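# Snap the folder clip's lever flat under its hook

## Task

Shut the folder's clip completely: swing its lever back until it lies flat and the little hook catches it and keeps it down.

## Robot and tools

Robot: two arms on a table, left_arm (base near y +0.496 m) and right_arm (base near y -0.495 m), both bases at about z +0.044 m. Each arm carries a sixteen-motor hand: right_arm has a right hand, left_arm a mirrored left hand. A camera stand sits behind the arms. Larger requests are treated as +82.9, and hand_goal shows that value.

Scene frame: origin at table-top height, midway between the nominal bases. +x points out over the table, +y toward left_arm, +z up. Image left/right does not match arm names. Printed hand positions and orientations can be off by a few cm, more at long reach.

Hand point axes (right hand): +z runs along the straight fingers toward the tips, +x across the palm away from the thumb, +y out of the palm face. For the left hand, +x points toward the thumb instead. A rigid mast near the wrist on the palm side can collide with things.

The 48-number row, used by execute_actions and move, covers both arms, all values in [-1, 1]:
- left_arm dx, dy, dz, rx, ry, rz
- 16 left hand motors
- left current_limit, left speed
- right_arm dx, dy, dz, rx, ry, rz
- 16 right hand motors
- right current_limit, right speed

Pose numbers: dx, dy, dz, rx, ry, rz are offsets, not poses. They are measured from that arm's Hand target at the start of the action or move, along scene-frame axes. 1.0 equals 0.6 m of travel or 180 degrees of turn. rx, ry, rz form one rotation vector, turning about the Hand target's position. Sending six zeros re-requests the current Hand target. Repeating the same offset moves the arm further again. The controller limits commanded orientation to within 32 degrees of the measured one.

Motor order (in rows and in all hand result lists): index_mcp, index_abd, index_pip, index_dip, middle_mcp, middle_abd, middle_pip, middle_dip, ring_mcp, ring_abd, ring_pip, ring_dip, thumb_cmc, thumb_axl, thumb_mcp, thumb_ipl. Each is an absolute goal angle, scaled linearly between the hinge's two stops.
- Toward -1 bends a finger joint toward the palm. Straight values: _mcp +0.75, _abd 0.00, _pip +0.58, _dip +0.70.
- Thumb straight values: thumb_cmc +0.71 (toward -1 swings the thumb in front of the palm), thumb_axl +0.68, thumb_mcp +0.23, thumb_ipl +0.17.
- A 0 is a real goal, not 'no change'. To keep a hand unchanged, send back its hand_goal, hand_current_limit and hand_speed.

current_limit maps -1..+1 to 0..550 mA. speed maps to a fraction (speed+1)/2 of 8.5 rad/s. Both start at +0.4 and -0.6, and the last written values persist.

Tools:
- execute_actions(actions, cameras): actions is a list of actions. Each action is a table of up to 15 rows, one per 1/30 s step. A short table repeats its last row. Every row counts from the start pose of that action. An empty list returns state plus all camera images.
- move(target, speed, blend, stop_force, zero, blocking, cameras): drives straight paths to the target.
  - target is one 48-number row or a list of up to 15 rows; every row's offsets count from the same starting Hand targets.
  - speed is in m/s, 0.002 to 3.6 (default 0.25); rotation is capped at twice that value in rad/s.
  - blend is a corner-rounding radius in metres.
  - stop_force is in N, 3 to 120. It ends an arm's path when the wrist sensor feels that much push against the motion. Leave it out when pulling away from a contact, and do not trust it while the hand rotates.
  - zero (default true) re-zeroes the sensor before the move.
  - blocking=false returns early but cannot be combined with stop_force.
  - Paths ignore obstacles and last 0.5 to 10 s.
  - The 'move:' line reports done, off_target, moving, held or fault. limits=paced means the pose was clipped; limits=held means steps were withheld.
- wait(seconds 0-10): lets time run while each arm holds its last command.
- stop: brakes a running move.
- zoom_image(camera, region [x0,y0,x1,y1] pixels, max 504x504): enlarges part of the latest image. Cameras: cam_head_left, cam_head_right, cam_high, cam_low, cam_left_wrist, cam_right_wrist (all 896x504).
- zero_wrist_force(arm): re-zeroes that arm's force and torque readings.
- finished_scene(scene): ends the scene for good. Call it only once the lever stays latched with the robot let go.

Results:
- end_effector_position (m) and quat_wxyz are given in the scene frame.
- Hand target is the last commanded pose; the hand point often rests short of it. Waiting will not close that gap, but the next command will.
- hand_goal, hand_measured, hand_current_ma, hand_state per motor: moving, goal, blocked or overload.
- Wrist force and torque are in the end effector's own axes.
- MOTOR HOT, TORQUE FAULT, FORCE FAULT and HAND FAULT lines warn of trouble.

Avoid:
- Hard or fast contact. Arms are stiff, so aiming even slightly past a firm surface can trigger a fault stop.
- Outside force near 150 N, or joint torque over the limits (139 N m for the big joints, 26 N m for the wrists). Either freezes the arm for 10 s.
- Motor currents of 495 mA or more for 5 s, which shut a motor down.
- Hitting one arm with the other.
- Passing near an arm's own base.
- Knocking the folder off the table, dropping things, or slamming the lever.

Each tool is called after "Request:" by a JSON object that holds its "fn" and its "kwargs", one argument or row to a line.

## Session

Request:
{"fn": "execute_actions", "kwargs": {
  "actions": []
}}

Scene clock: 0.00 s.
left_arm: end_effector_position=(+0.5164, +0.3353, +0.2181) hand_goal=(+0.754, +0.000, +0.576, +0.696, +0.754, +0.000, +0.576, +0.696, +0.754, +0.000, +0.576, +0.696, +0.714, +0.678, +0.226, +0.168) hand_measured=(+0.754, +0.000, +0.576, +0.696, +0.754, +0.000, +0.576, +0.696, +0.754, +0.000, +0.576, +0.696, +0.714, +0.678, +0.226, +0.168) hand_current_ma=(+0, +0, +0, +0, +0, +0, +0, +0, +0, +0, +0, +0, +0, +0, +0, +0) hand_state=(goal, goal, goal, goal, goal, goal, goal, goal, goal, goal, goal, goal, goal, goal, goal, goal) hand_current_limit=0.40 hand_speed=-0.60 end_effector_quat_wxyz=(+0.232, +0.751, +0.212, -0.581) | right_arm: end_effector_position=(+0.8032, -0.2274, +0.3033) hand_goal=(+0.754, +0.000, +0.576, +0.696, +0.754, +0.000, +0.576, +0.696, +0.754, +0.000, +0.576, +0.696, +0.714, +0.678, +0.226, +0.168) hand_measured=(+0.754, +0.000, +0.576, +0.696, +0.754, +0.000, +0.576, +0.696, +0.754, +0.000, +0.576, +0.696, +0.714, +0.678, +0.226, +0.168) hand_current_ma=(+0, +0, +0, +0, +0, +0, +0, +0, +0, +0, +0, +0, +0, +0, +0, +0) hand_state=(goal, goal, goal, goal, goal, goal, goal, goal, goal, goal, goal, goal, goal, goal, goal, goal) hand_current_limit=0.40 hand_speed=-0.60 end_effector_quat_wxyz=(-0.077, +0.593, +0.600, +0.531)
Joint positions: left_arm=[3.412 -2.138 -1.5 -2.412 1.216 1.593] | right_arm=[-0.032 -0.944 1.664 -3.2 -0.76 0.41]
Joint velocities: within noise
Joint torques (N m): no reading
Wrist force (N): no reading
Wrist torque (N m): no reading
Wrist force, peak (N): no reading
Hand target: left_arm +0.5164, +0.3353, +0.2181; +0.232, +0.751, +0.212, -0.581 | right_arm +0.8032, -0.2274, +0.3033; -0.077, +0.593, +0.600, +0.531

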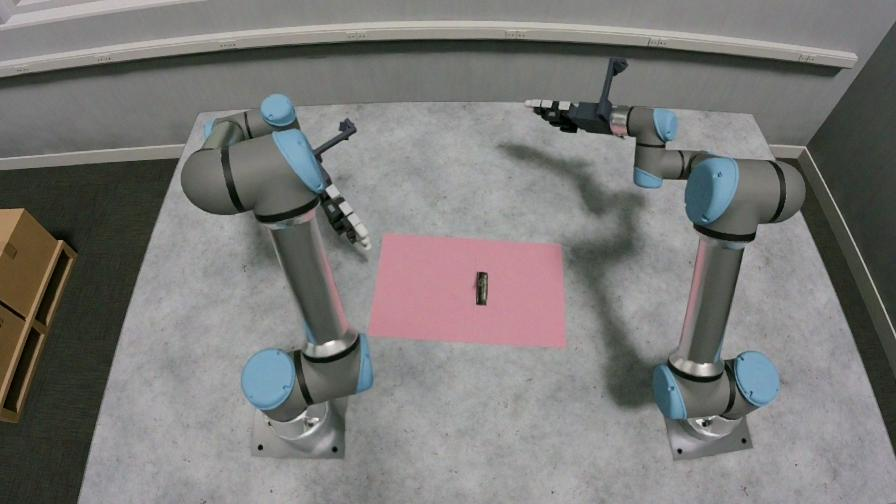

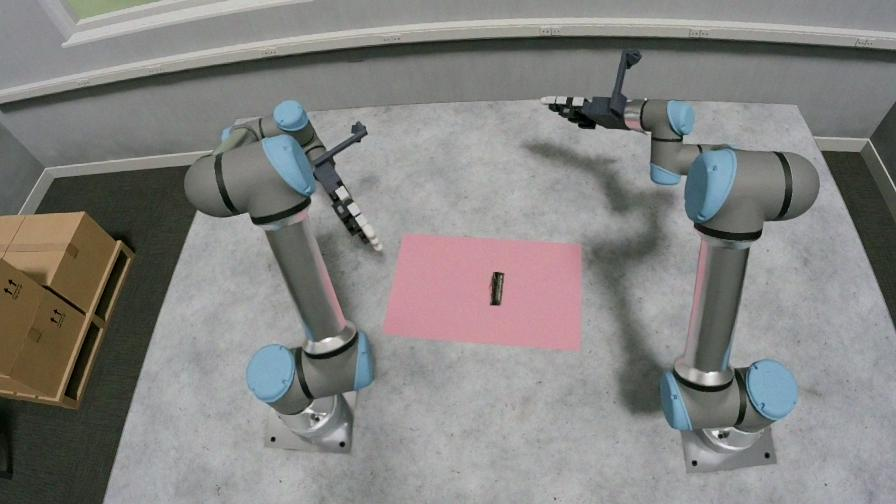

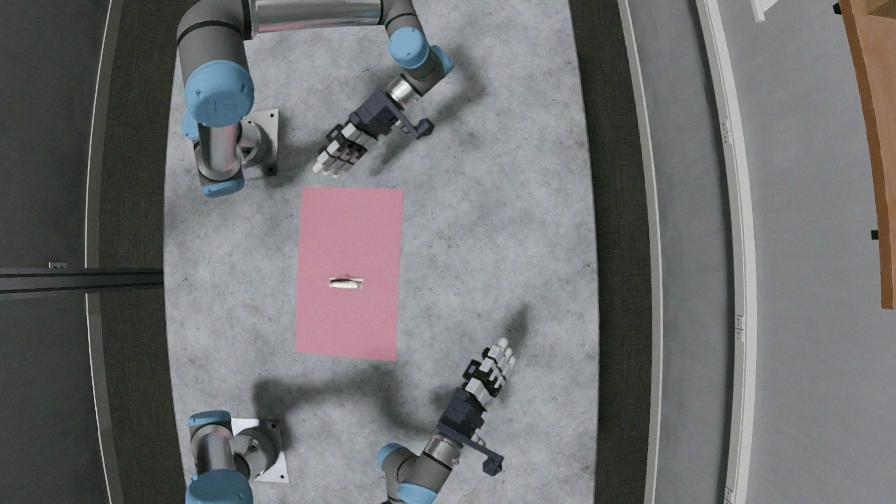

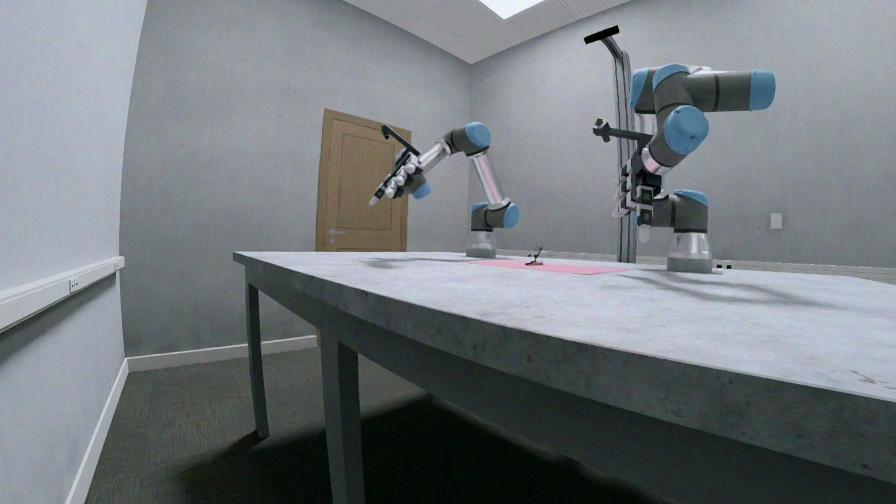

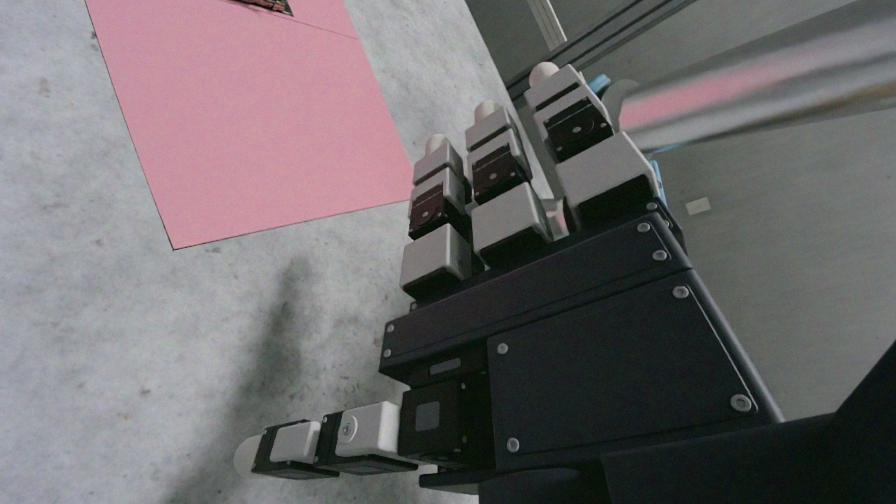

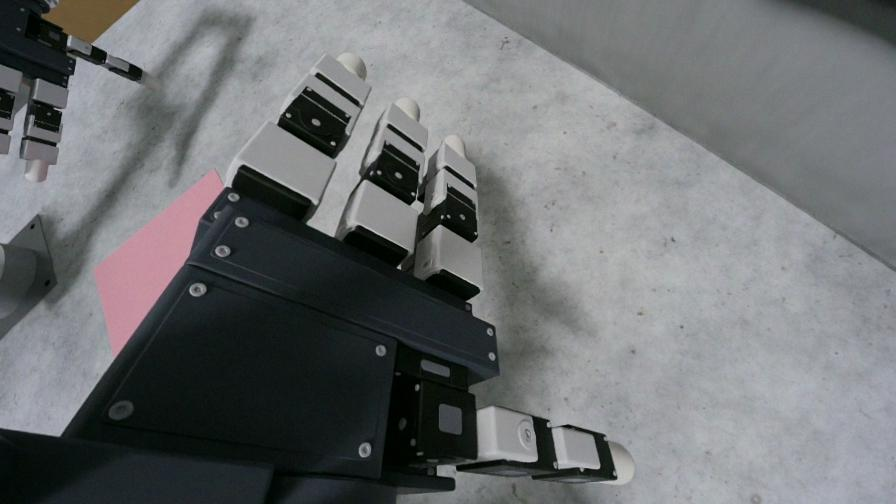

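Request:
{"fn": "zoom_image", "kwargs": {
  "camera": "cam_head_left",
  "region": [455, 255, 510, 320]
}}

Request:
{"fn": "zoom_image", "kwargs": {
  "camera": "cam_head_right",
  "region": [470, 255, 525, 320]
}}

Request:
{"fn": "zoom_image", "kwargs": {
  "camera": "cam_high",
  "region": [315, 260, 380, 305]
}}

Request:
{"fn": "zoom_image", "kwargs": {
  "camera": "cam_low",
  "region": [506, 236, 562, 276]
}}

Request:
{"fn": "zoom_image", "kwargs": {
  "camera": "cam_left_wrist",
  "region": [200, 0, 340, 60]
}}

Scaled by 7.754 from the camera's 896x504 image, which has a finer 1280x720 frame.

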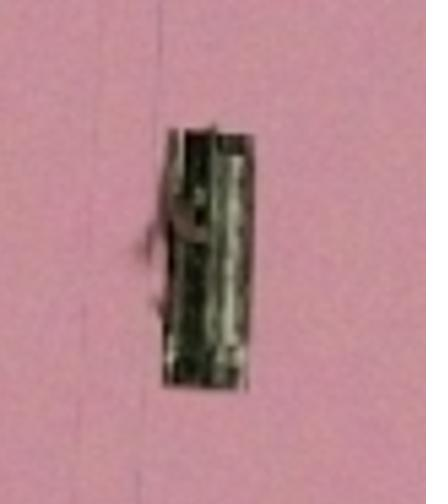

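Scaled by 7.754 from the camera's 896x504 image, which has a finer 1280x720 frame.

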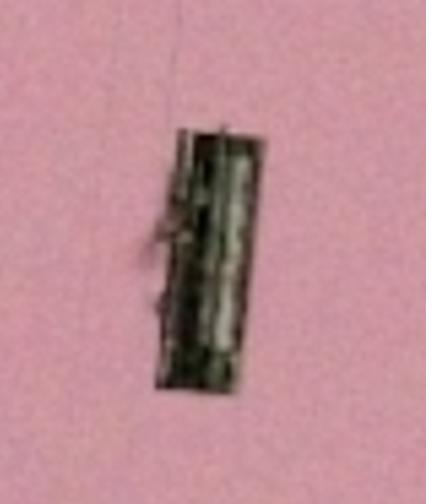

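Scaled by 7.754 from the camera's 896x504 image, which has a finer 1280x720 frame.

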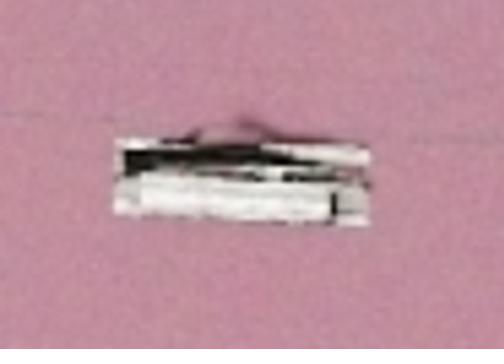

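Scaled by 9.000 from the camera's 896x504 image, which has a finer 1280x720 frame.

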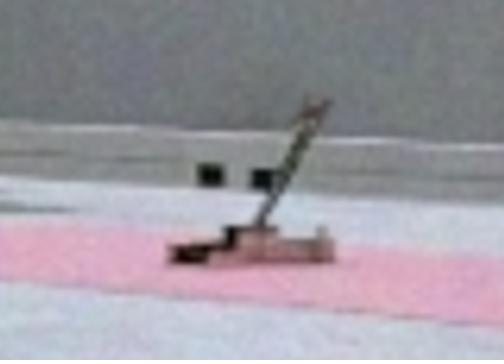

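Scaled by 3.600 from the camera's 896x504 image, which has a finer 1280x720 frame.

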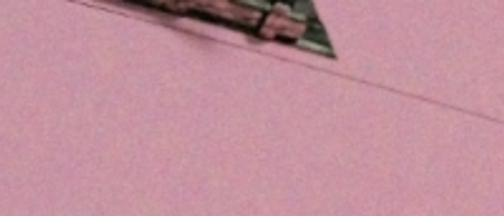

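Request:
{"fn": "move", "kwargs": {
  "target": [
    [-0.0833, 0, 0.0, 0.2324, -0.0337, 0.2044, -0.479, 0, 0.576, 0.696, -0.479, 0, 0.576, 0.696, -0.479, 0, 0.576, 0.696, 0.714, 0.678, 0.226, 0.168, 0.4, -0.4, -0.4, 0.22, 0.0, -0.1134, -0.2043, 0.42, 0.754, 0, 0.576, 0.696, 0.95, 0, 0.95, 0.95, 0.95, 0, 0.95, 0.95, -0.571, 0.678, 0.226, 0.168, 0.75, -0.5],
    [-0.1573, -0.0088, -0.1968, 0.4648, -0.0673, 0.4087, -0.479, 0, 0.576, 0.696, -0.479, 0, 0.576, 0.696, -0.479, 0, 0.576, 0.696, 0.714, 0.678, 0.226, 0.168, 0.4, -0.4, -0.7663, 0.4795, -0.13, -0.227, -0.4087, 0.8405, 0.754, 0, 0.576, 0.696, 0.95, 0, 0.95, 0.95, 0.95, 0, 0.95, 0.95, -0.571, 0.678, 0.226, 0.168, 0.75, -0.5]
  ],
  "speed": 0.45,
  "blend": [0.05, 0],
  "cameras": ["cam_left_wrist", "cam_right_wrist", "cam_high", "cam_head_left"]
}}

Scene clock: 15.07 s.
left_arm: end_effector_position=(+0.4221, +0.3300, +0.1000) hand_goal=(-0.478, +0.000, +0.576, +0.696, -0.478, +0.000, +0.576, +0.696, -0.478, +0.000, +0.576, +0.696, +0.714, +0.678, +0.226, +0.168) hand_measured=(-0.470, +0.002, +0.576, +0.696, -0.468, +0.002, +0.576, +0.696, -0.470, +0.002, +0.576, +0.696, +0.714, +0.678, +0.224, +0.168) hand_current_ma=(+21, +2, +1, +0, +21, +1, +1, +0, +20, +2, +1, +0, +0, -1, -5, +0) hand_state=(goal, goal, goal, goal, goal, goal, goal, goal, goal, goal, goal, goal, goal, goal, goal, goal) hand_current_limit=0.40 hand_speed=-0.40 end_effector_quat_wxyz=(+0.000, +0.500, +0.866, +0.000) | right_arm: end_effector_position=(+0.3435, +0.0603, +0.2253) hand_goal=(+0.754, +0.000, +0.576, +0.696, +0.950, +0.000, +0.950, +0.950, +0.950, +0.000, +0.950, +0.950, -0.570, +0.678, +0.226, +0.168) hand_measured=(+0.758, +0.000, +0.576, +0.696, +0.950, +0.000, +0.948, +0.948, +0.950, +0.000, +0.948, +0.946, -0.568, +0.678, +0.224, +0.168) hand_current_ma=(+10, +1, +2, +0, -2, +0, -7, -7, -1, +0, -6, -9, +7, -2, -10, -1) hand_state=(goal, goal, goal, goal, goal, goal, goal, goal, goal, goal, goal, goal, goal, goal, goal, goal) hand_current_limit=0.75 hand_speed=-0.50 end_effector_quat_wxyz=(+0.074, +0.694, -0.712, -0.075)
Joint positions: left_arm=[2.857 -1.636 -2.381 -0.696 1.57 -0.789] | right_arm=[0.615 -1.012 1.318 -1.711 -1.44 -2.474]
Joint torques (N m): left_arm=[-2.69 28.21 10.25 1.59 0.83 -1.55] | right_arm=[6.59 -55.69 -13.62 0.35 -0.11 -0.18]
Wrist force (N): left_arm=[-3.2 0.7 1.4] | right_arm=[0.3 0.4 -0.3]
Wrist torque (N m): left_arm=[0.11 0.00 -0.44] | right_arm=[0.00 0.00 0.00]
Wrist force, peak (N): left_arm=[-3.5 0.3 1.9] | right_arm=[-1.1 1.2 0.0]
Hand target: left_arm +0.4220, +0.3300, +0.1000; +0.000, +0.500, +0.866, +0.000 | right_arm +0.3434, +0.0603, +0.2253; +0.074, +0.695, -0.712, -0.075
Off the commanded pose: left_arm 0.000 m, 0 deg | right_arm 0.000 m, 0 deg.
move: done
Images, in order (width x height): cam_head_left 896x504, cam_high 896x504, cam_left_wrist 896x504, cam_right_wrist 896x504.

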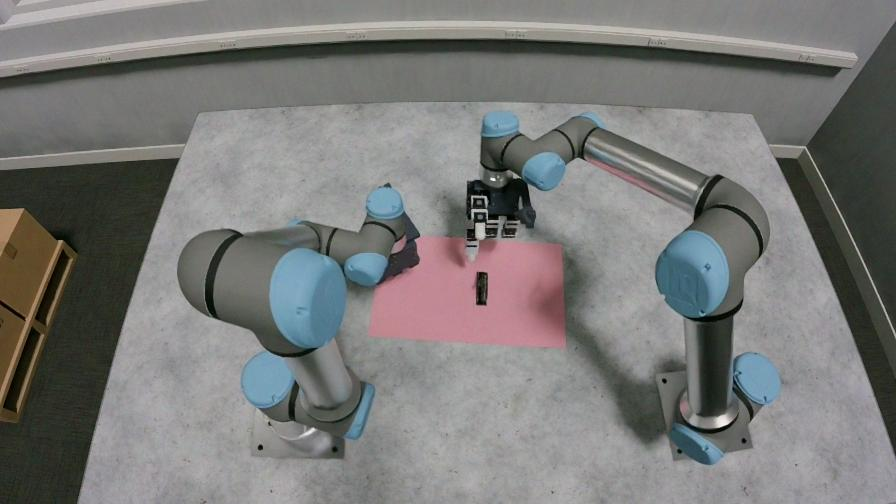

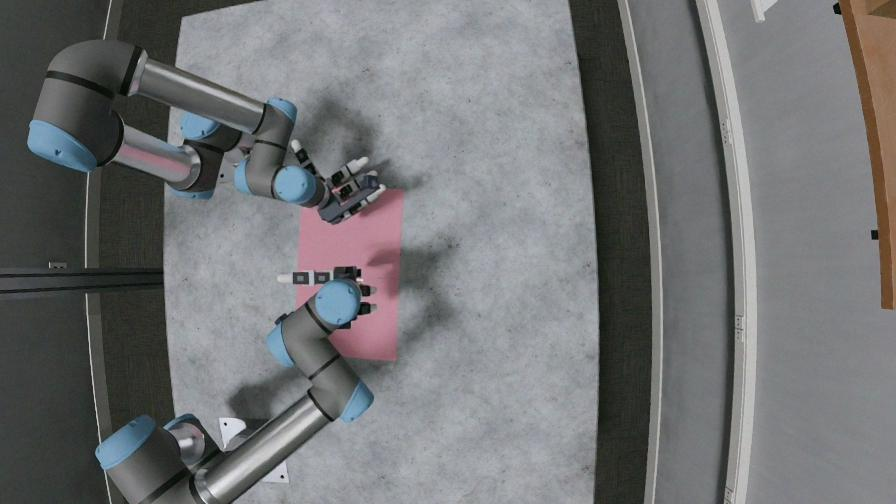

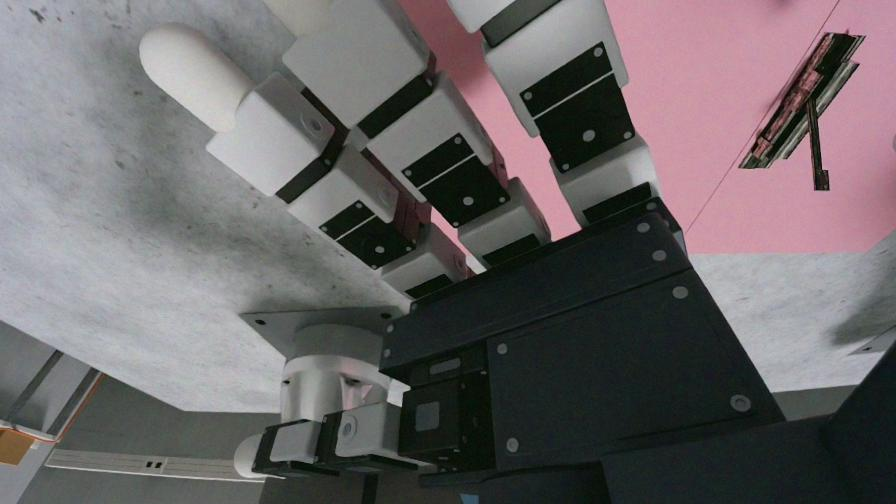

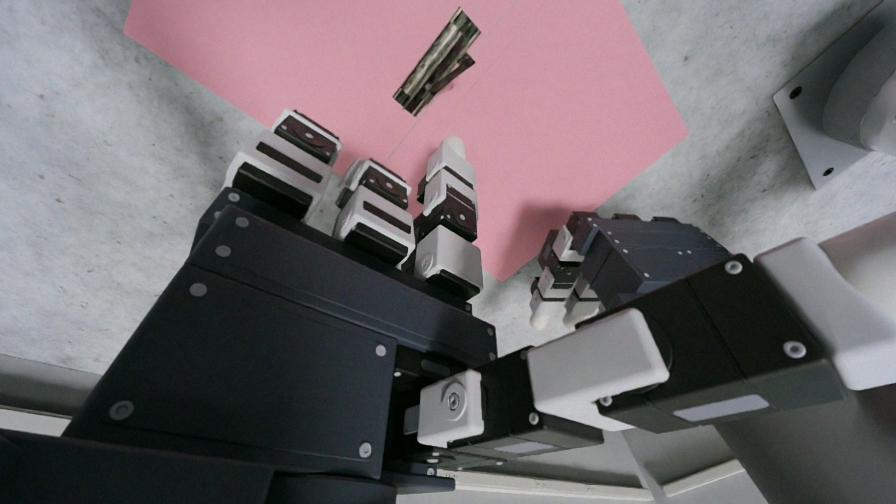

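Request:
{"fn": "zoom_image", "kwargs": {
  "camera": "cam_right_wrist",
  "region": [380, 0, 500, 150]
}}

Request:
{"fn": "zoom_image", "kwargs": {
  "camera": "cam_left_wrist",
  "region": [730, 20, 870, 200]
}}

Scaled by 3.360 from the camera's 896x504 image, which has a finer 1280x720 frame.

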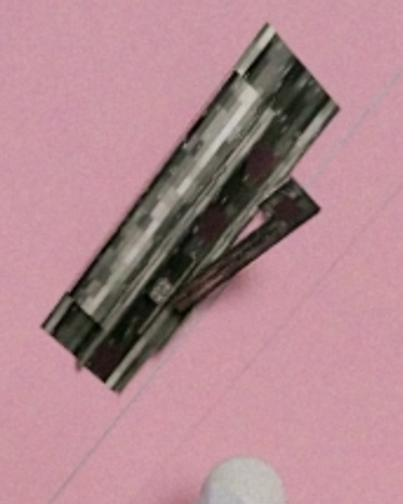

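Scaled by 2.800 from the camera's 896x504 image, which has a finer 1280x720 frame.

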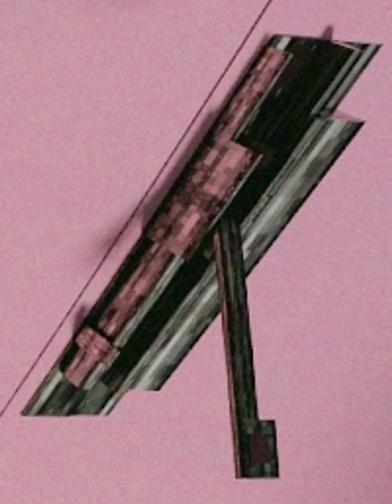

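Request:
{"fn": "move", "kwargs": {
  "target": [0, 0, 0, 0, 0, 0, -0.479, 0, 0.576, 0.696, -0.479, 0, 0.576, 0.696, -0.479, 0, 0.576, 0.696, 0.714, 0.678, 0.226, 0.168, 0.4, -0.4, -0.0537, -0.0365, -0.0433, 0, 0, 0, 0.754, 0, 0.576, 0.696, 0.95, 0, 0.95, 0.95, 0.95, 0, 0.95, 0.95, -0.571, 0.678, 0.226, 0.168, 0.75, -0.5],
  "speed": 0.12,
  "cameras": ["cam_left_wrist", "cam_right_wrist"]
}}

Request:
{"fn": "zoom_image", "kwargs": {
  "camera": "cam_right_wrist",
  "region": [380, 30, 500, 180]
}}

Request:
{"fn": "zoom_image", "kwargs": {
  "camera": "cam_left_wrist",
  "region": [730, 20, 896, 220]
}}

Scene clock: 19.93 s.
left_arm: end_effector_position=(+0.4220, +0.3300, +0.1000) hand_goal=(-0.478, +0.000, +0.576, +0.696, -0.478, +0.000, +0.576, +0.696, -0.478, +0.000, +0.576, +0.696, +0.714, +0.678, +0.226, +0.168) hand_measured=(-0.470, +0.002, +0.576, +0.696, -0.468, +0.002, +0.576, +0.696, -0.470, +0.002, +0.576, +0.696, +0.714, +0.678, +0.224, +0.168) hand_current_ma=(+21, +2, +1, +0, +21, +1, +1, +0, +20, +2, +1, +0, +0, -1, -5, +0) hand_state=(goal, goal, goal, goal, goal, goal, goal, goal, goal, goal, goal, goal, goal, goal, goal, goal) hand_current_limit=0.40 hand_speed=-0.40 end_effector_quat_wxyz=(+0.000, +0.500, +0.866, +0.000) | right_arm: end_effector_position=(+0.3111, +0.0385, +0.1995) hand_goal=(+0.754, +0.000, +0.576, +0.696, +0.950, +0.000, +0.950, +0.950, +0.950, +0.000, +0.950, +0.950, -0.570, +0.678, +0.226, +0.168) hand_measured=(+0.756, +0.000, +0.576, +0.696, +0.950, +0.000, +0.948, +0.948, +0.950, +0.000, +0.948, +0.946, -0.568, +0.678, +0.224, +0.168) hand_current_ma=(+9, +1, +2, +0, -3, +0, -7, -7, -2, +0, -6, -9, +7, -2, -10, -1) hand_state=(goal, goal, goal, goal, goal, goal, goal, goal, goal, goal, goal, goal, goal, goal, goal, goal) hand_current_limit=0.75 hand_speed=-0.50 end_effector_quat_wxyz=(+0.074, +0.695, -0.712, -0.075)
Joint positions: left_arm=[2.857 -1.636 -2.381 -0.696 1.57 -0.79] | right_arm=[0.618 -1.076 1.49 -1.82 -1.44 -2.471]
Joint torques (N m): left_arm=[-2.43 33.99 9.08 4.42 1.64 -1.37] | right_arm=[-7.49 -35.55 -13 -1.38 2.12 -0.11]
Wrist force (N): left_arm=[-3.1 0.6 1.3] | right_arm=[0.0 0.4 -0.2]
Wrist torque (N m): left_arm=[0.09 -0.02 -0.38] | right_arm=[-0.05 0.04 -0.02]
Wrist force, peak (N): left_arm=[-3.4 0.5 1.3] | right_arm=[-0.2 -0.5 -1.1]
Hand target: left_arm +0.4220, +0.3300, +0.1000; +0.000, +0.500, +0.866, +0.000 | right_arm +0.3112, +0.0384, +0.1994; +0.074, +0.695, -0.712, -0.075
Off the commanded pose: left_arm 0.000 m, 0 deg | right_arm 0.000 m, 0 deg.
move: done
Images, in order (width x height): cam_left_wrist 896x504, cam_right_wrist 896x504.

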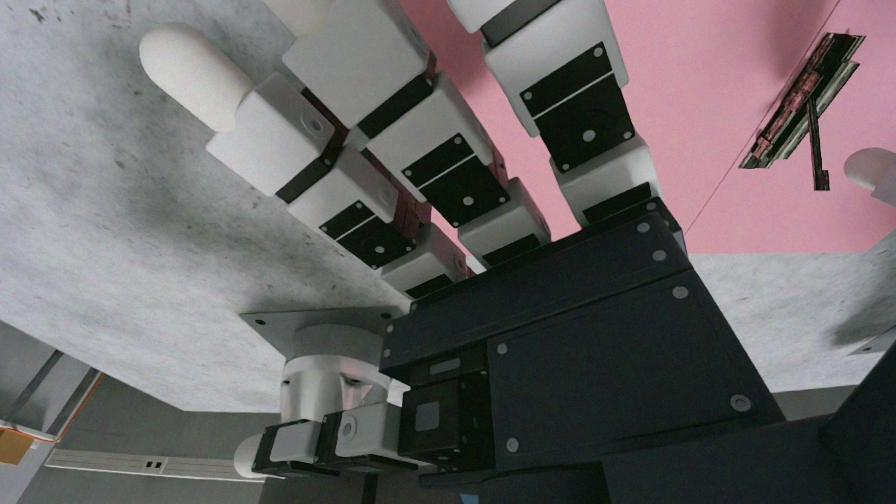

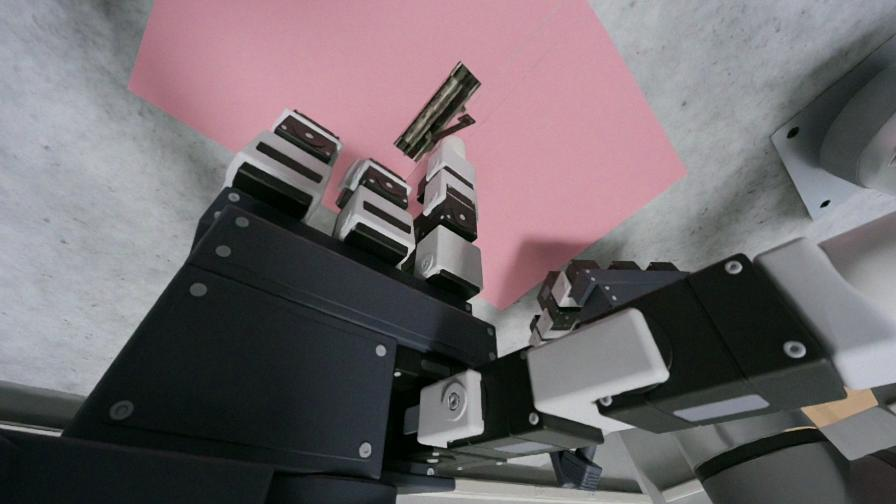

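Scaled by 3.360 from the camera's 896x504 image, which has a finer 1280x720 frame.

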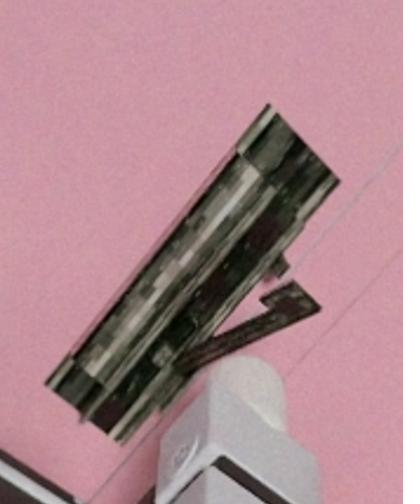

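Scaled by 2.520 from the camera's 896x504 image, which has a finer 1280x720 frame.

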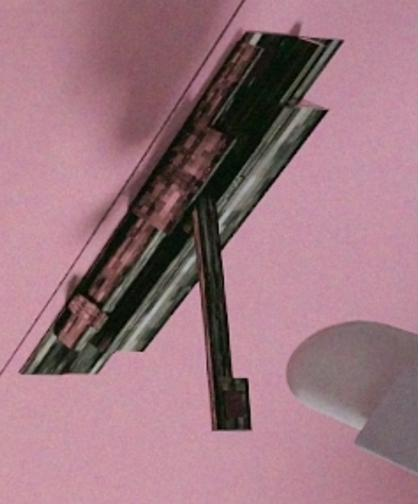

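Request:
{"fn": "move", "kwargs": {
  "target": [
    [0, 0, 0, 0, 0, 0, -0.479, 0, 0.576, 0.696, -0.479, 0, 0.576, 0.696, -0.479, 0, 0.576, 0.696, 0.714, 0.678, 0.226, 0.168, 0.4, -0.4, -0.0432, 0.0032, -0.0383, 0, 0, 0, 0.754, 0, 0.576, 0.696, 0.95, 0, 0.95, 0.95, 0.95, 0, 0.95, 0.95, -0.571, 0.678, 0.226, 0.168, 0.75, -0.5],
    [0, 0, 0, 0, 0, 0, -0.479, 0, 0.576, 0.696, -0.479, 0, 0.576, 0.696, -0.479, 0, 0.576, 0.696, 0.714, 0.678, 0.226, 0.168, 0.4, -0.4, -0.0573, 0.0032, -0.059, 0, 0, 0, 0.754, 0, 0.576, 0.696, 0.95, 0, 0.95, 0.95, 0.95, 0, 0.95, 0.95, -0.571, 0.678, 0.226, 0.168, 0.75, -0.5],
    [0, 0, 0, 0, 0, 0, -0.479, 0, 0.576, 0.696, -0.479, 0, 0.576, 0.696, -0.479, 0, 0.576, 0.696, 0.714, 0.678, 0.226, 0.168, 0.4, -0.4, -0.063, 0.0028, -0.0728, 0, 0, 0, 0.754, 0, 0.576, 0.696, 0.95, 0, 0.95, 0.95, 0.95, 0, 0.95, 0.95, -0.571, 0.678, 0.226, 0.168, 0.75, -0.5]
  ],
  "speed": 0.025,
  "blend": [0.004, 0.004, 0],
  "stop_force": 12,
  "cameras": ["cam_left_wrist", "cam_right_wrist"]
}}

Request:
{"fn": "zoom_image", "kwargs": {
  "camera": "cam_right_wrist",
  "region": [380, 30, 500, 180]
}}

Request:
{"fn": "zoom_image", "kwargs": {
  "camera": "cam_left_wrist",
  "region": [730, 20, 896, 220]
}}

Scene clock: 25.13 s.
left_arm: end_effector_position=(+0.4220, +0.3300, +0.1000) hand_goal=(-0.478, +0.000, +0.576, +0.696, -0.478, +0.000, +0.576, +0.696, -0.478, +0.000, +0.576, +0.696, +0.714, +0.678, +0.226, +0.168) hand_measured=(-0.470, +0.002, +0.576, +0.696, -0.468, +0.002, +0.576, +0.696, -0.470, +0.002, +0.576, +0.696, +0.714, +0.678, +0.224, +0.168) hand_current_ma=(+21, +2, +1, +0, +21, +1, +1, +0, +20, +2, +1, +0, +0, -1, -5, +0) hand_state=(goal, goal, goal, goal, goal, goal, goal, goal, goal, goal, goal, goal, goal, goal, goal, goal) hand_current_limit=0.40 hand_speed=-0.40 end_effector_quat_wxyz=(+0.000, +0.500, +0.866, +0.000) | right_arm: end_effector_position=(+0.2734, +0.0401, +0.1557) hand_goal=(+0.754, +0.000, +0.576, +0.696, +0.950, +0.000, +0.950, +0.950, +0.950, +0.000, +0.950, +0.950, -0.570, +0.678, +0.226, +0.168) hand_measured=(+0.776, +0.004, +0.588, +0.704, +0.950, +0.000, +0.948, +0.948, +0.950, +0.000, +0.948, +0.946, -0.568, +0.678, +0.224, +0.168) hand_current_ma=(+85, +8, +41, +23, -3, +0, -7, -7, -2, +0, -6, -9, +7, -2, -10, -1) hand_state=(blocked, goal, goal, goal, goal, goal, goal, goal, goal, goal, goal, goal, goal, goal, goal, goal) hand_current_limit=0.75 hand_speed=-0.50 end_effector_quat_wxyz=(+0.074, +0.695, -0.712, -0.075)
Joint positions: left_arm=[2.857 -1.636 -2.381 -0.696 1.57 -0.79] | right_arm=[0.657 -1.077 1.619 -1.953 -1.433 -2.433]
Joint torques (N m): left_arm=[6.73 33.53 9.03 1.7 -1 2.11] | right_arm=[-7.26 -49.02 -26.56 0.89 0.98 -1.31]
Wrist force (N): left_arm=[-3.3 0.3 1.3] | right_arm=[-0.3 -0.2 -3.4]
Wrist torque (N m): left_arm=[0.06 0.00 -0.39] | right_arm=[0.28 -0.03 -0.04]
Wrist force, peak (N): left_arm=[-3.4 0.6 1.5] | right_arm=[-0.2 -0.5 -6.9]
Hand target: left_arm +0.4220, +0.3300, +0.1000; +0.000, +0.500, +0.866, +0.000 | right_arm +0.2734, +0.0401, +0.1557; +0.074, +0.695, -0.712, -0.075
Off the commanded pose: left_arm 0.000 m, 0 deg | right_arm 0.000 m, 0 deg.
move: done
Images, in order (width x height): cam_left_wrist 896x504, cam_right_wrist 896x504.

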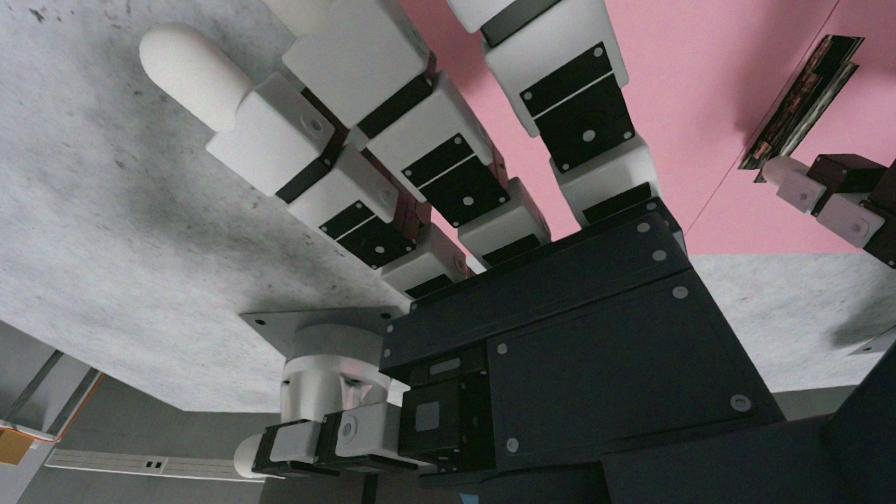

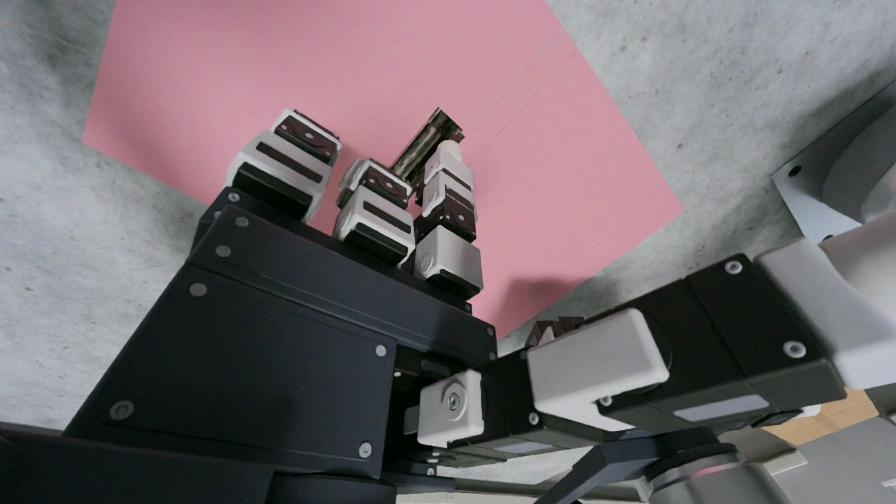

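Scaled by 3.360 from the camera's 896x504 image, which has a finer 1280x720 frame.

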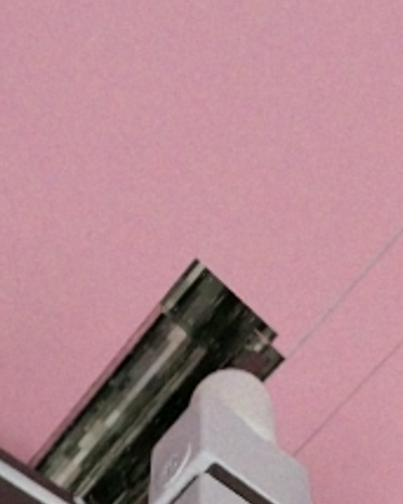

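Scaled by 2.520 from the camera's 896x504 image, which has a finer 1280x720 frame.

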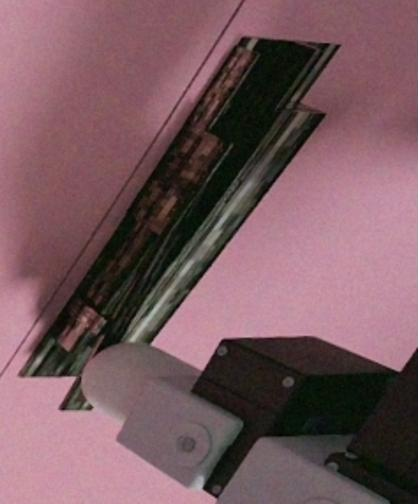

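Request:
{"fn": "move", "kwargs": {
  "target": [0, 0, 0, 0, 0, 0, -0.479, 0, 0.576, 0.696, -0.479, 0, 0.576, 0.696, -0.479, 0, 0.576, 0.696, 0.714, 0.678, 0.226, 0.168, 0.4, -0.4, -0.003, 0.0, -0.035, 0, 0, 0, 0.754, 0, 0.576, 0.696, 0.95, 0, 0.95, 0.95, 0.95, 0, 0.95, 0.95, -0.571, 0.678, 0.226, 0.168, 0.75, -0.5],
  "speed": 0.012,
  "stop_force": 20,
  "zero": false,
  "cameras": ["cam_left_wrist", "cam_right_wrist"]
}}

Request:
{"fn": "zoom_image", "kwargs": {
  "camera": "cam_right_wrist",
  "region": [380, 30, 500, 180]
}}

Request:
{"fn": "zoom_image", "kwargs": {
  "camera": "cam_left_wrist",
  "region": [730, 20, 896, 220]
}}

Scene clock: 27.73 s.
left_arm: end_effector_position=(+0.4220, +0.3300, +0.1000) hand_goal=(-0.478, +0.000, +0.576, +0.696, -0.478, +0.000, +0.576, +0.696, -0.478, +0.000, +0.576, +0.696, +0.714, +0.678, +0.226, +0.168) hand_measured=(-0.470, +0.002, +0.576, +0.696, -0.468, +0.002, +0.576, +0.696, -0.470, +0.002, +0.576, +0.696, +0.714, +0.678, +0.224, +0.168) hand_current_ma=(+21, +2, +1, +0, +21, +1, +1, +0, +20, +2, +1, +0, +0, -1, -5, +0) hand_state=(goal, goal, goal, goal, goal, goal, goal, goal, goal, goal, goal, goal, goal, goal, goal, goal) hand_current_limit=0.40 hand_speed=-0.40 end_effector_quat_wxyz=(+0.000, +0.500, +0.866, +0.000) | right_arm: end_effector_position=(+0.2727, +0.0401, +0.1479) hand_goal=(+0.754, +0.000, +0.576, +0.696, +0.950, +0.000, +0.950, +0.950, +0.950, +0.000, +0.950, +0.950, -0.570, +0.678, +0.226, +0.168) hand_measured=(+0.774, +0.000, +0.588, +0.704, +0.950, +0.000, +0.948, +0.948, +0.950, +0.000, +0.948, +0.946, -0.568, +0.678, +0.224, +0.168) hand_current_ma=(+78, +2, +41, +29, -3, +0, -7, -7, -2, +0, -6, -9, +7, -2, -10, -1) hand_state=(goal, goal, goal, goal, goal, goal, goal, goal, goal, goal, goal, goal, goal, goal, goal, goal) hand_current_limit=0.75 hand_speed=-0.50 end_effector_quat_wxyz=(+0.074, +0.695, -0.712, -0.075)
Joint positions: left_arm=[2.857 -1.636 -2.381 -0.696 1.57 -0.79] | right_arm=[0.658 -1.068 1.628 -1.971 -1.433 -2.432]
Joint torques (N m): left_arm=[6.33 31.86 8.16 0.57 -1.82 2.22] | right_arm=[-0.75 -38.47 -18.91 2.62 -2.08 -1.15]
Wrist force (N): left_arm=[-3.2 0.5 1.3] | right_arm=[-0.1 0.5 -21.2]
Wrist torque (N m): left_arm=[0.08 0.00 -0.39] | right_arm=[1.64 -0.40 -0.06]
Wrist force, peak (N): left_arm=[-3.4 0.6 1.4] | right_arm=[0.1 1.0 -28.0]
Hand target: left_arm +0.4220, +0.3300, +0.1000; +0.000, +0.500, +0.866, +0.000 | right_arm +0.2727, +0.0401, +0.1479; +0.074, +0.695, -0.712, -0.075 (not the last commanded pose)
Off the commanded pose: left_arm 0.000 m, 0 deg | right_arm 0.013 m, 0 deg.
move: contact (right_arm)
Images, in order (width x height): cam_left_wrist 896x504, cam_right_wrist 896x504.

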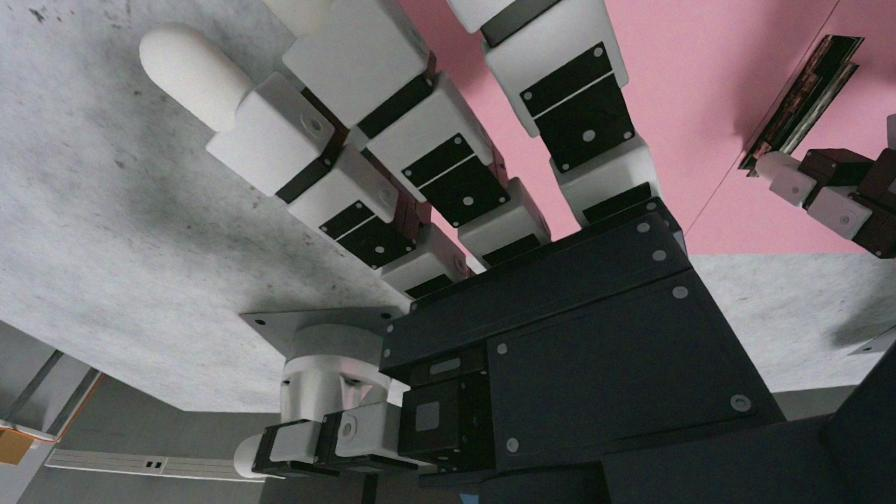

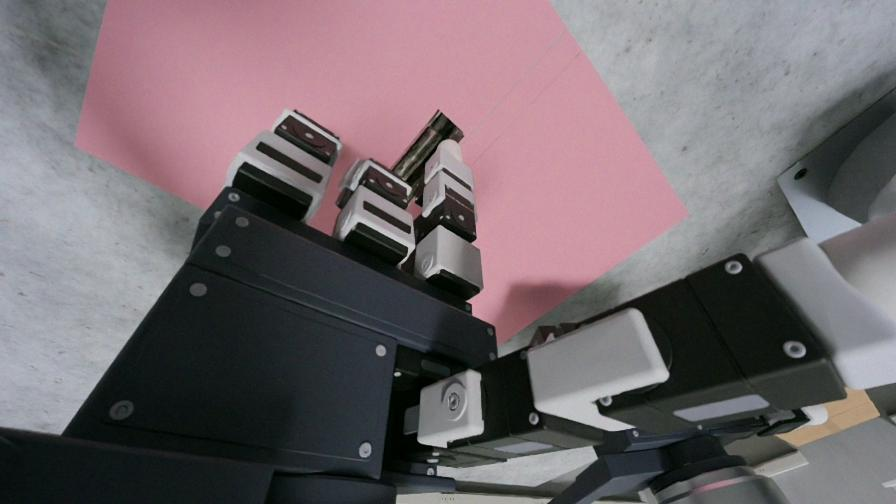

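Scaled by 3.360 from the camera's 896x504 image, which has a finer 1280x720 frame.

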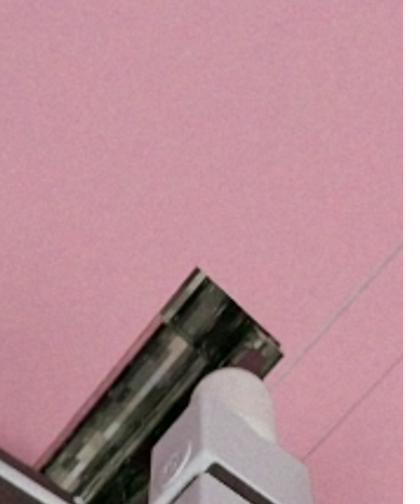

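Scaled by 2.520 from the camera's 896x504 image, which has a finer 1280x720 frame.

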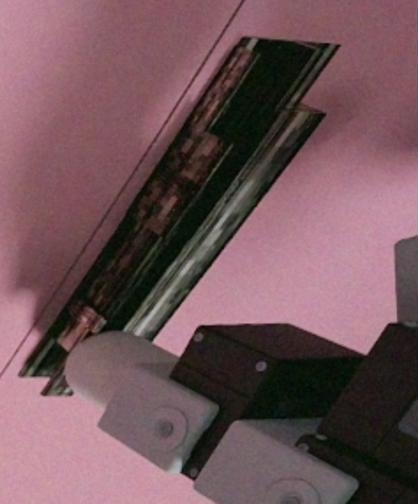

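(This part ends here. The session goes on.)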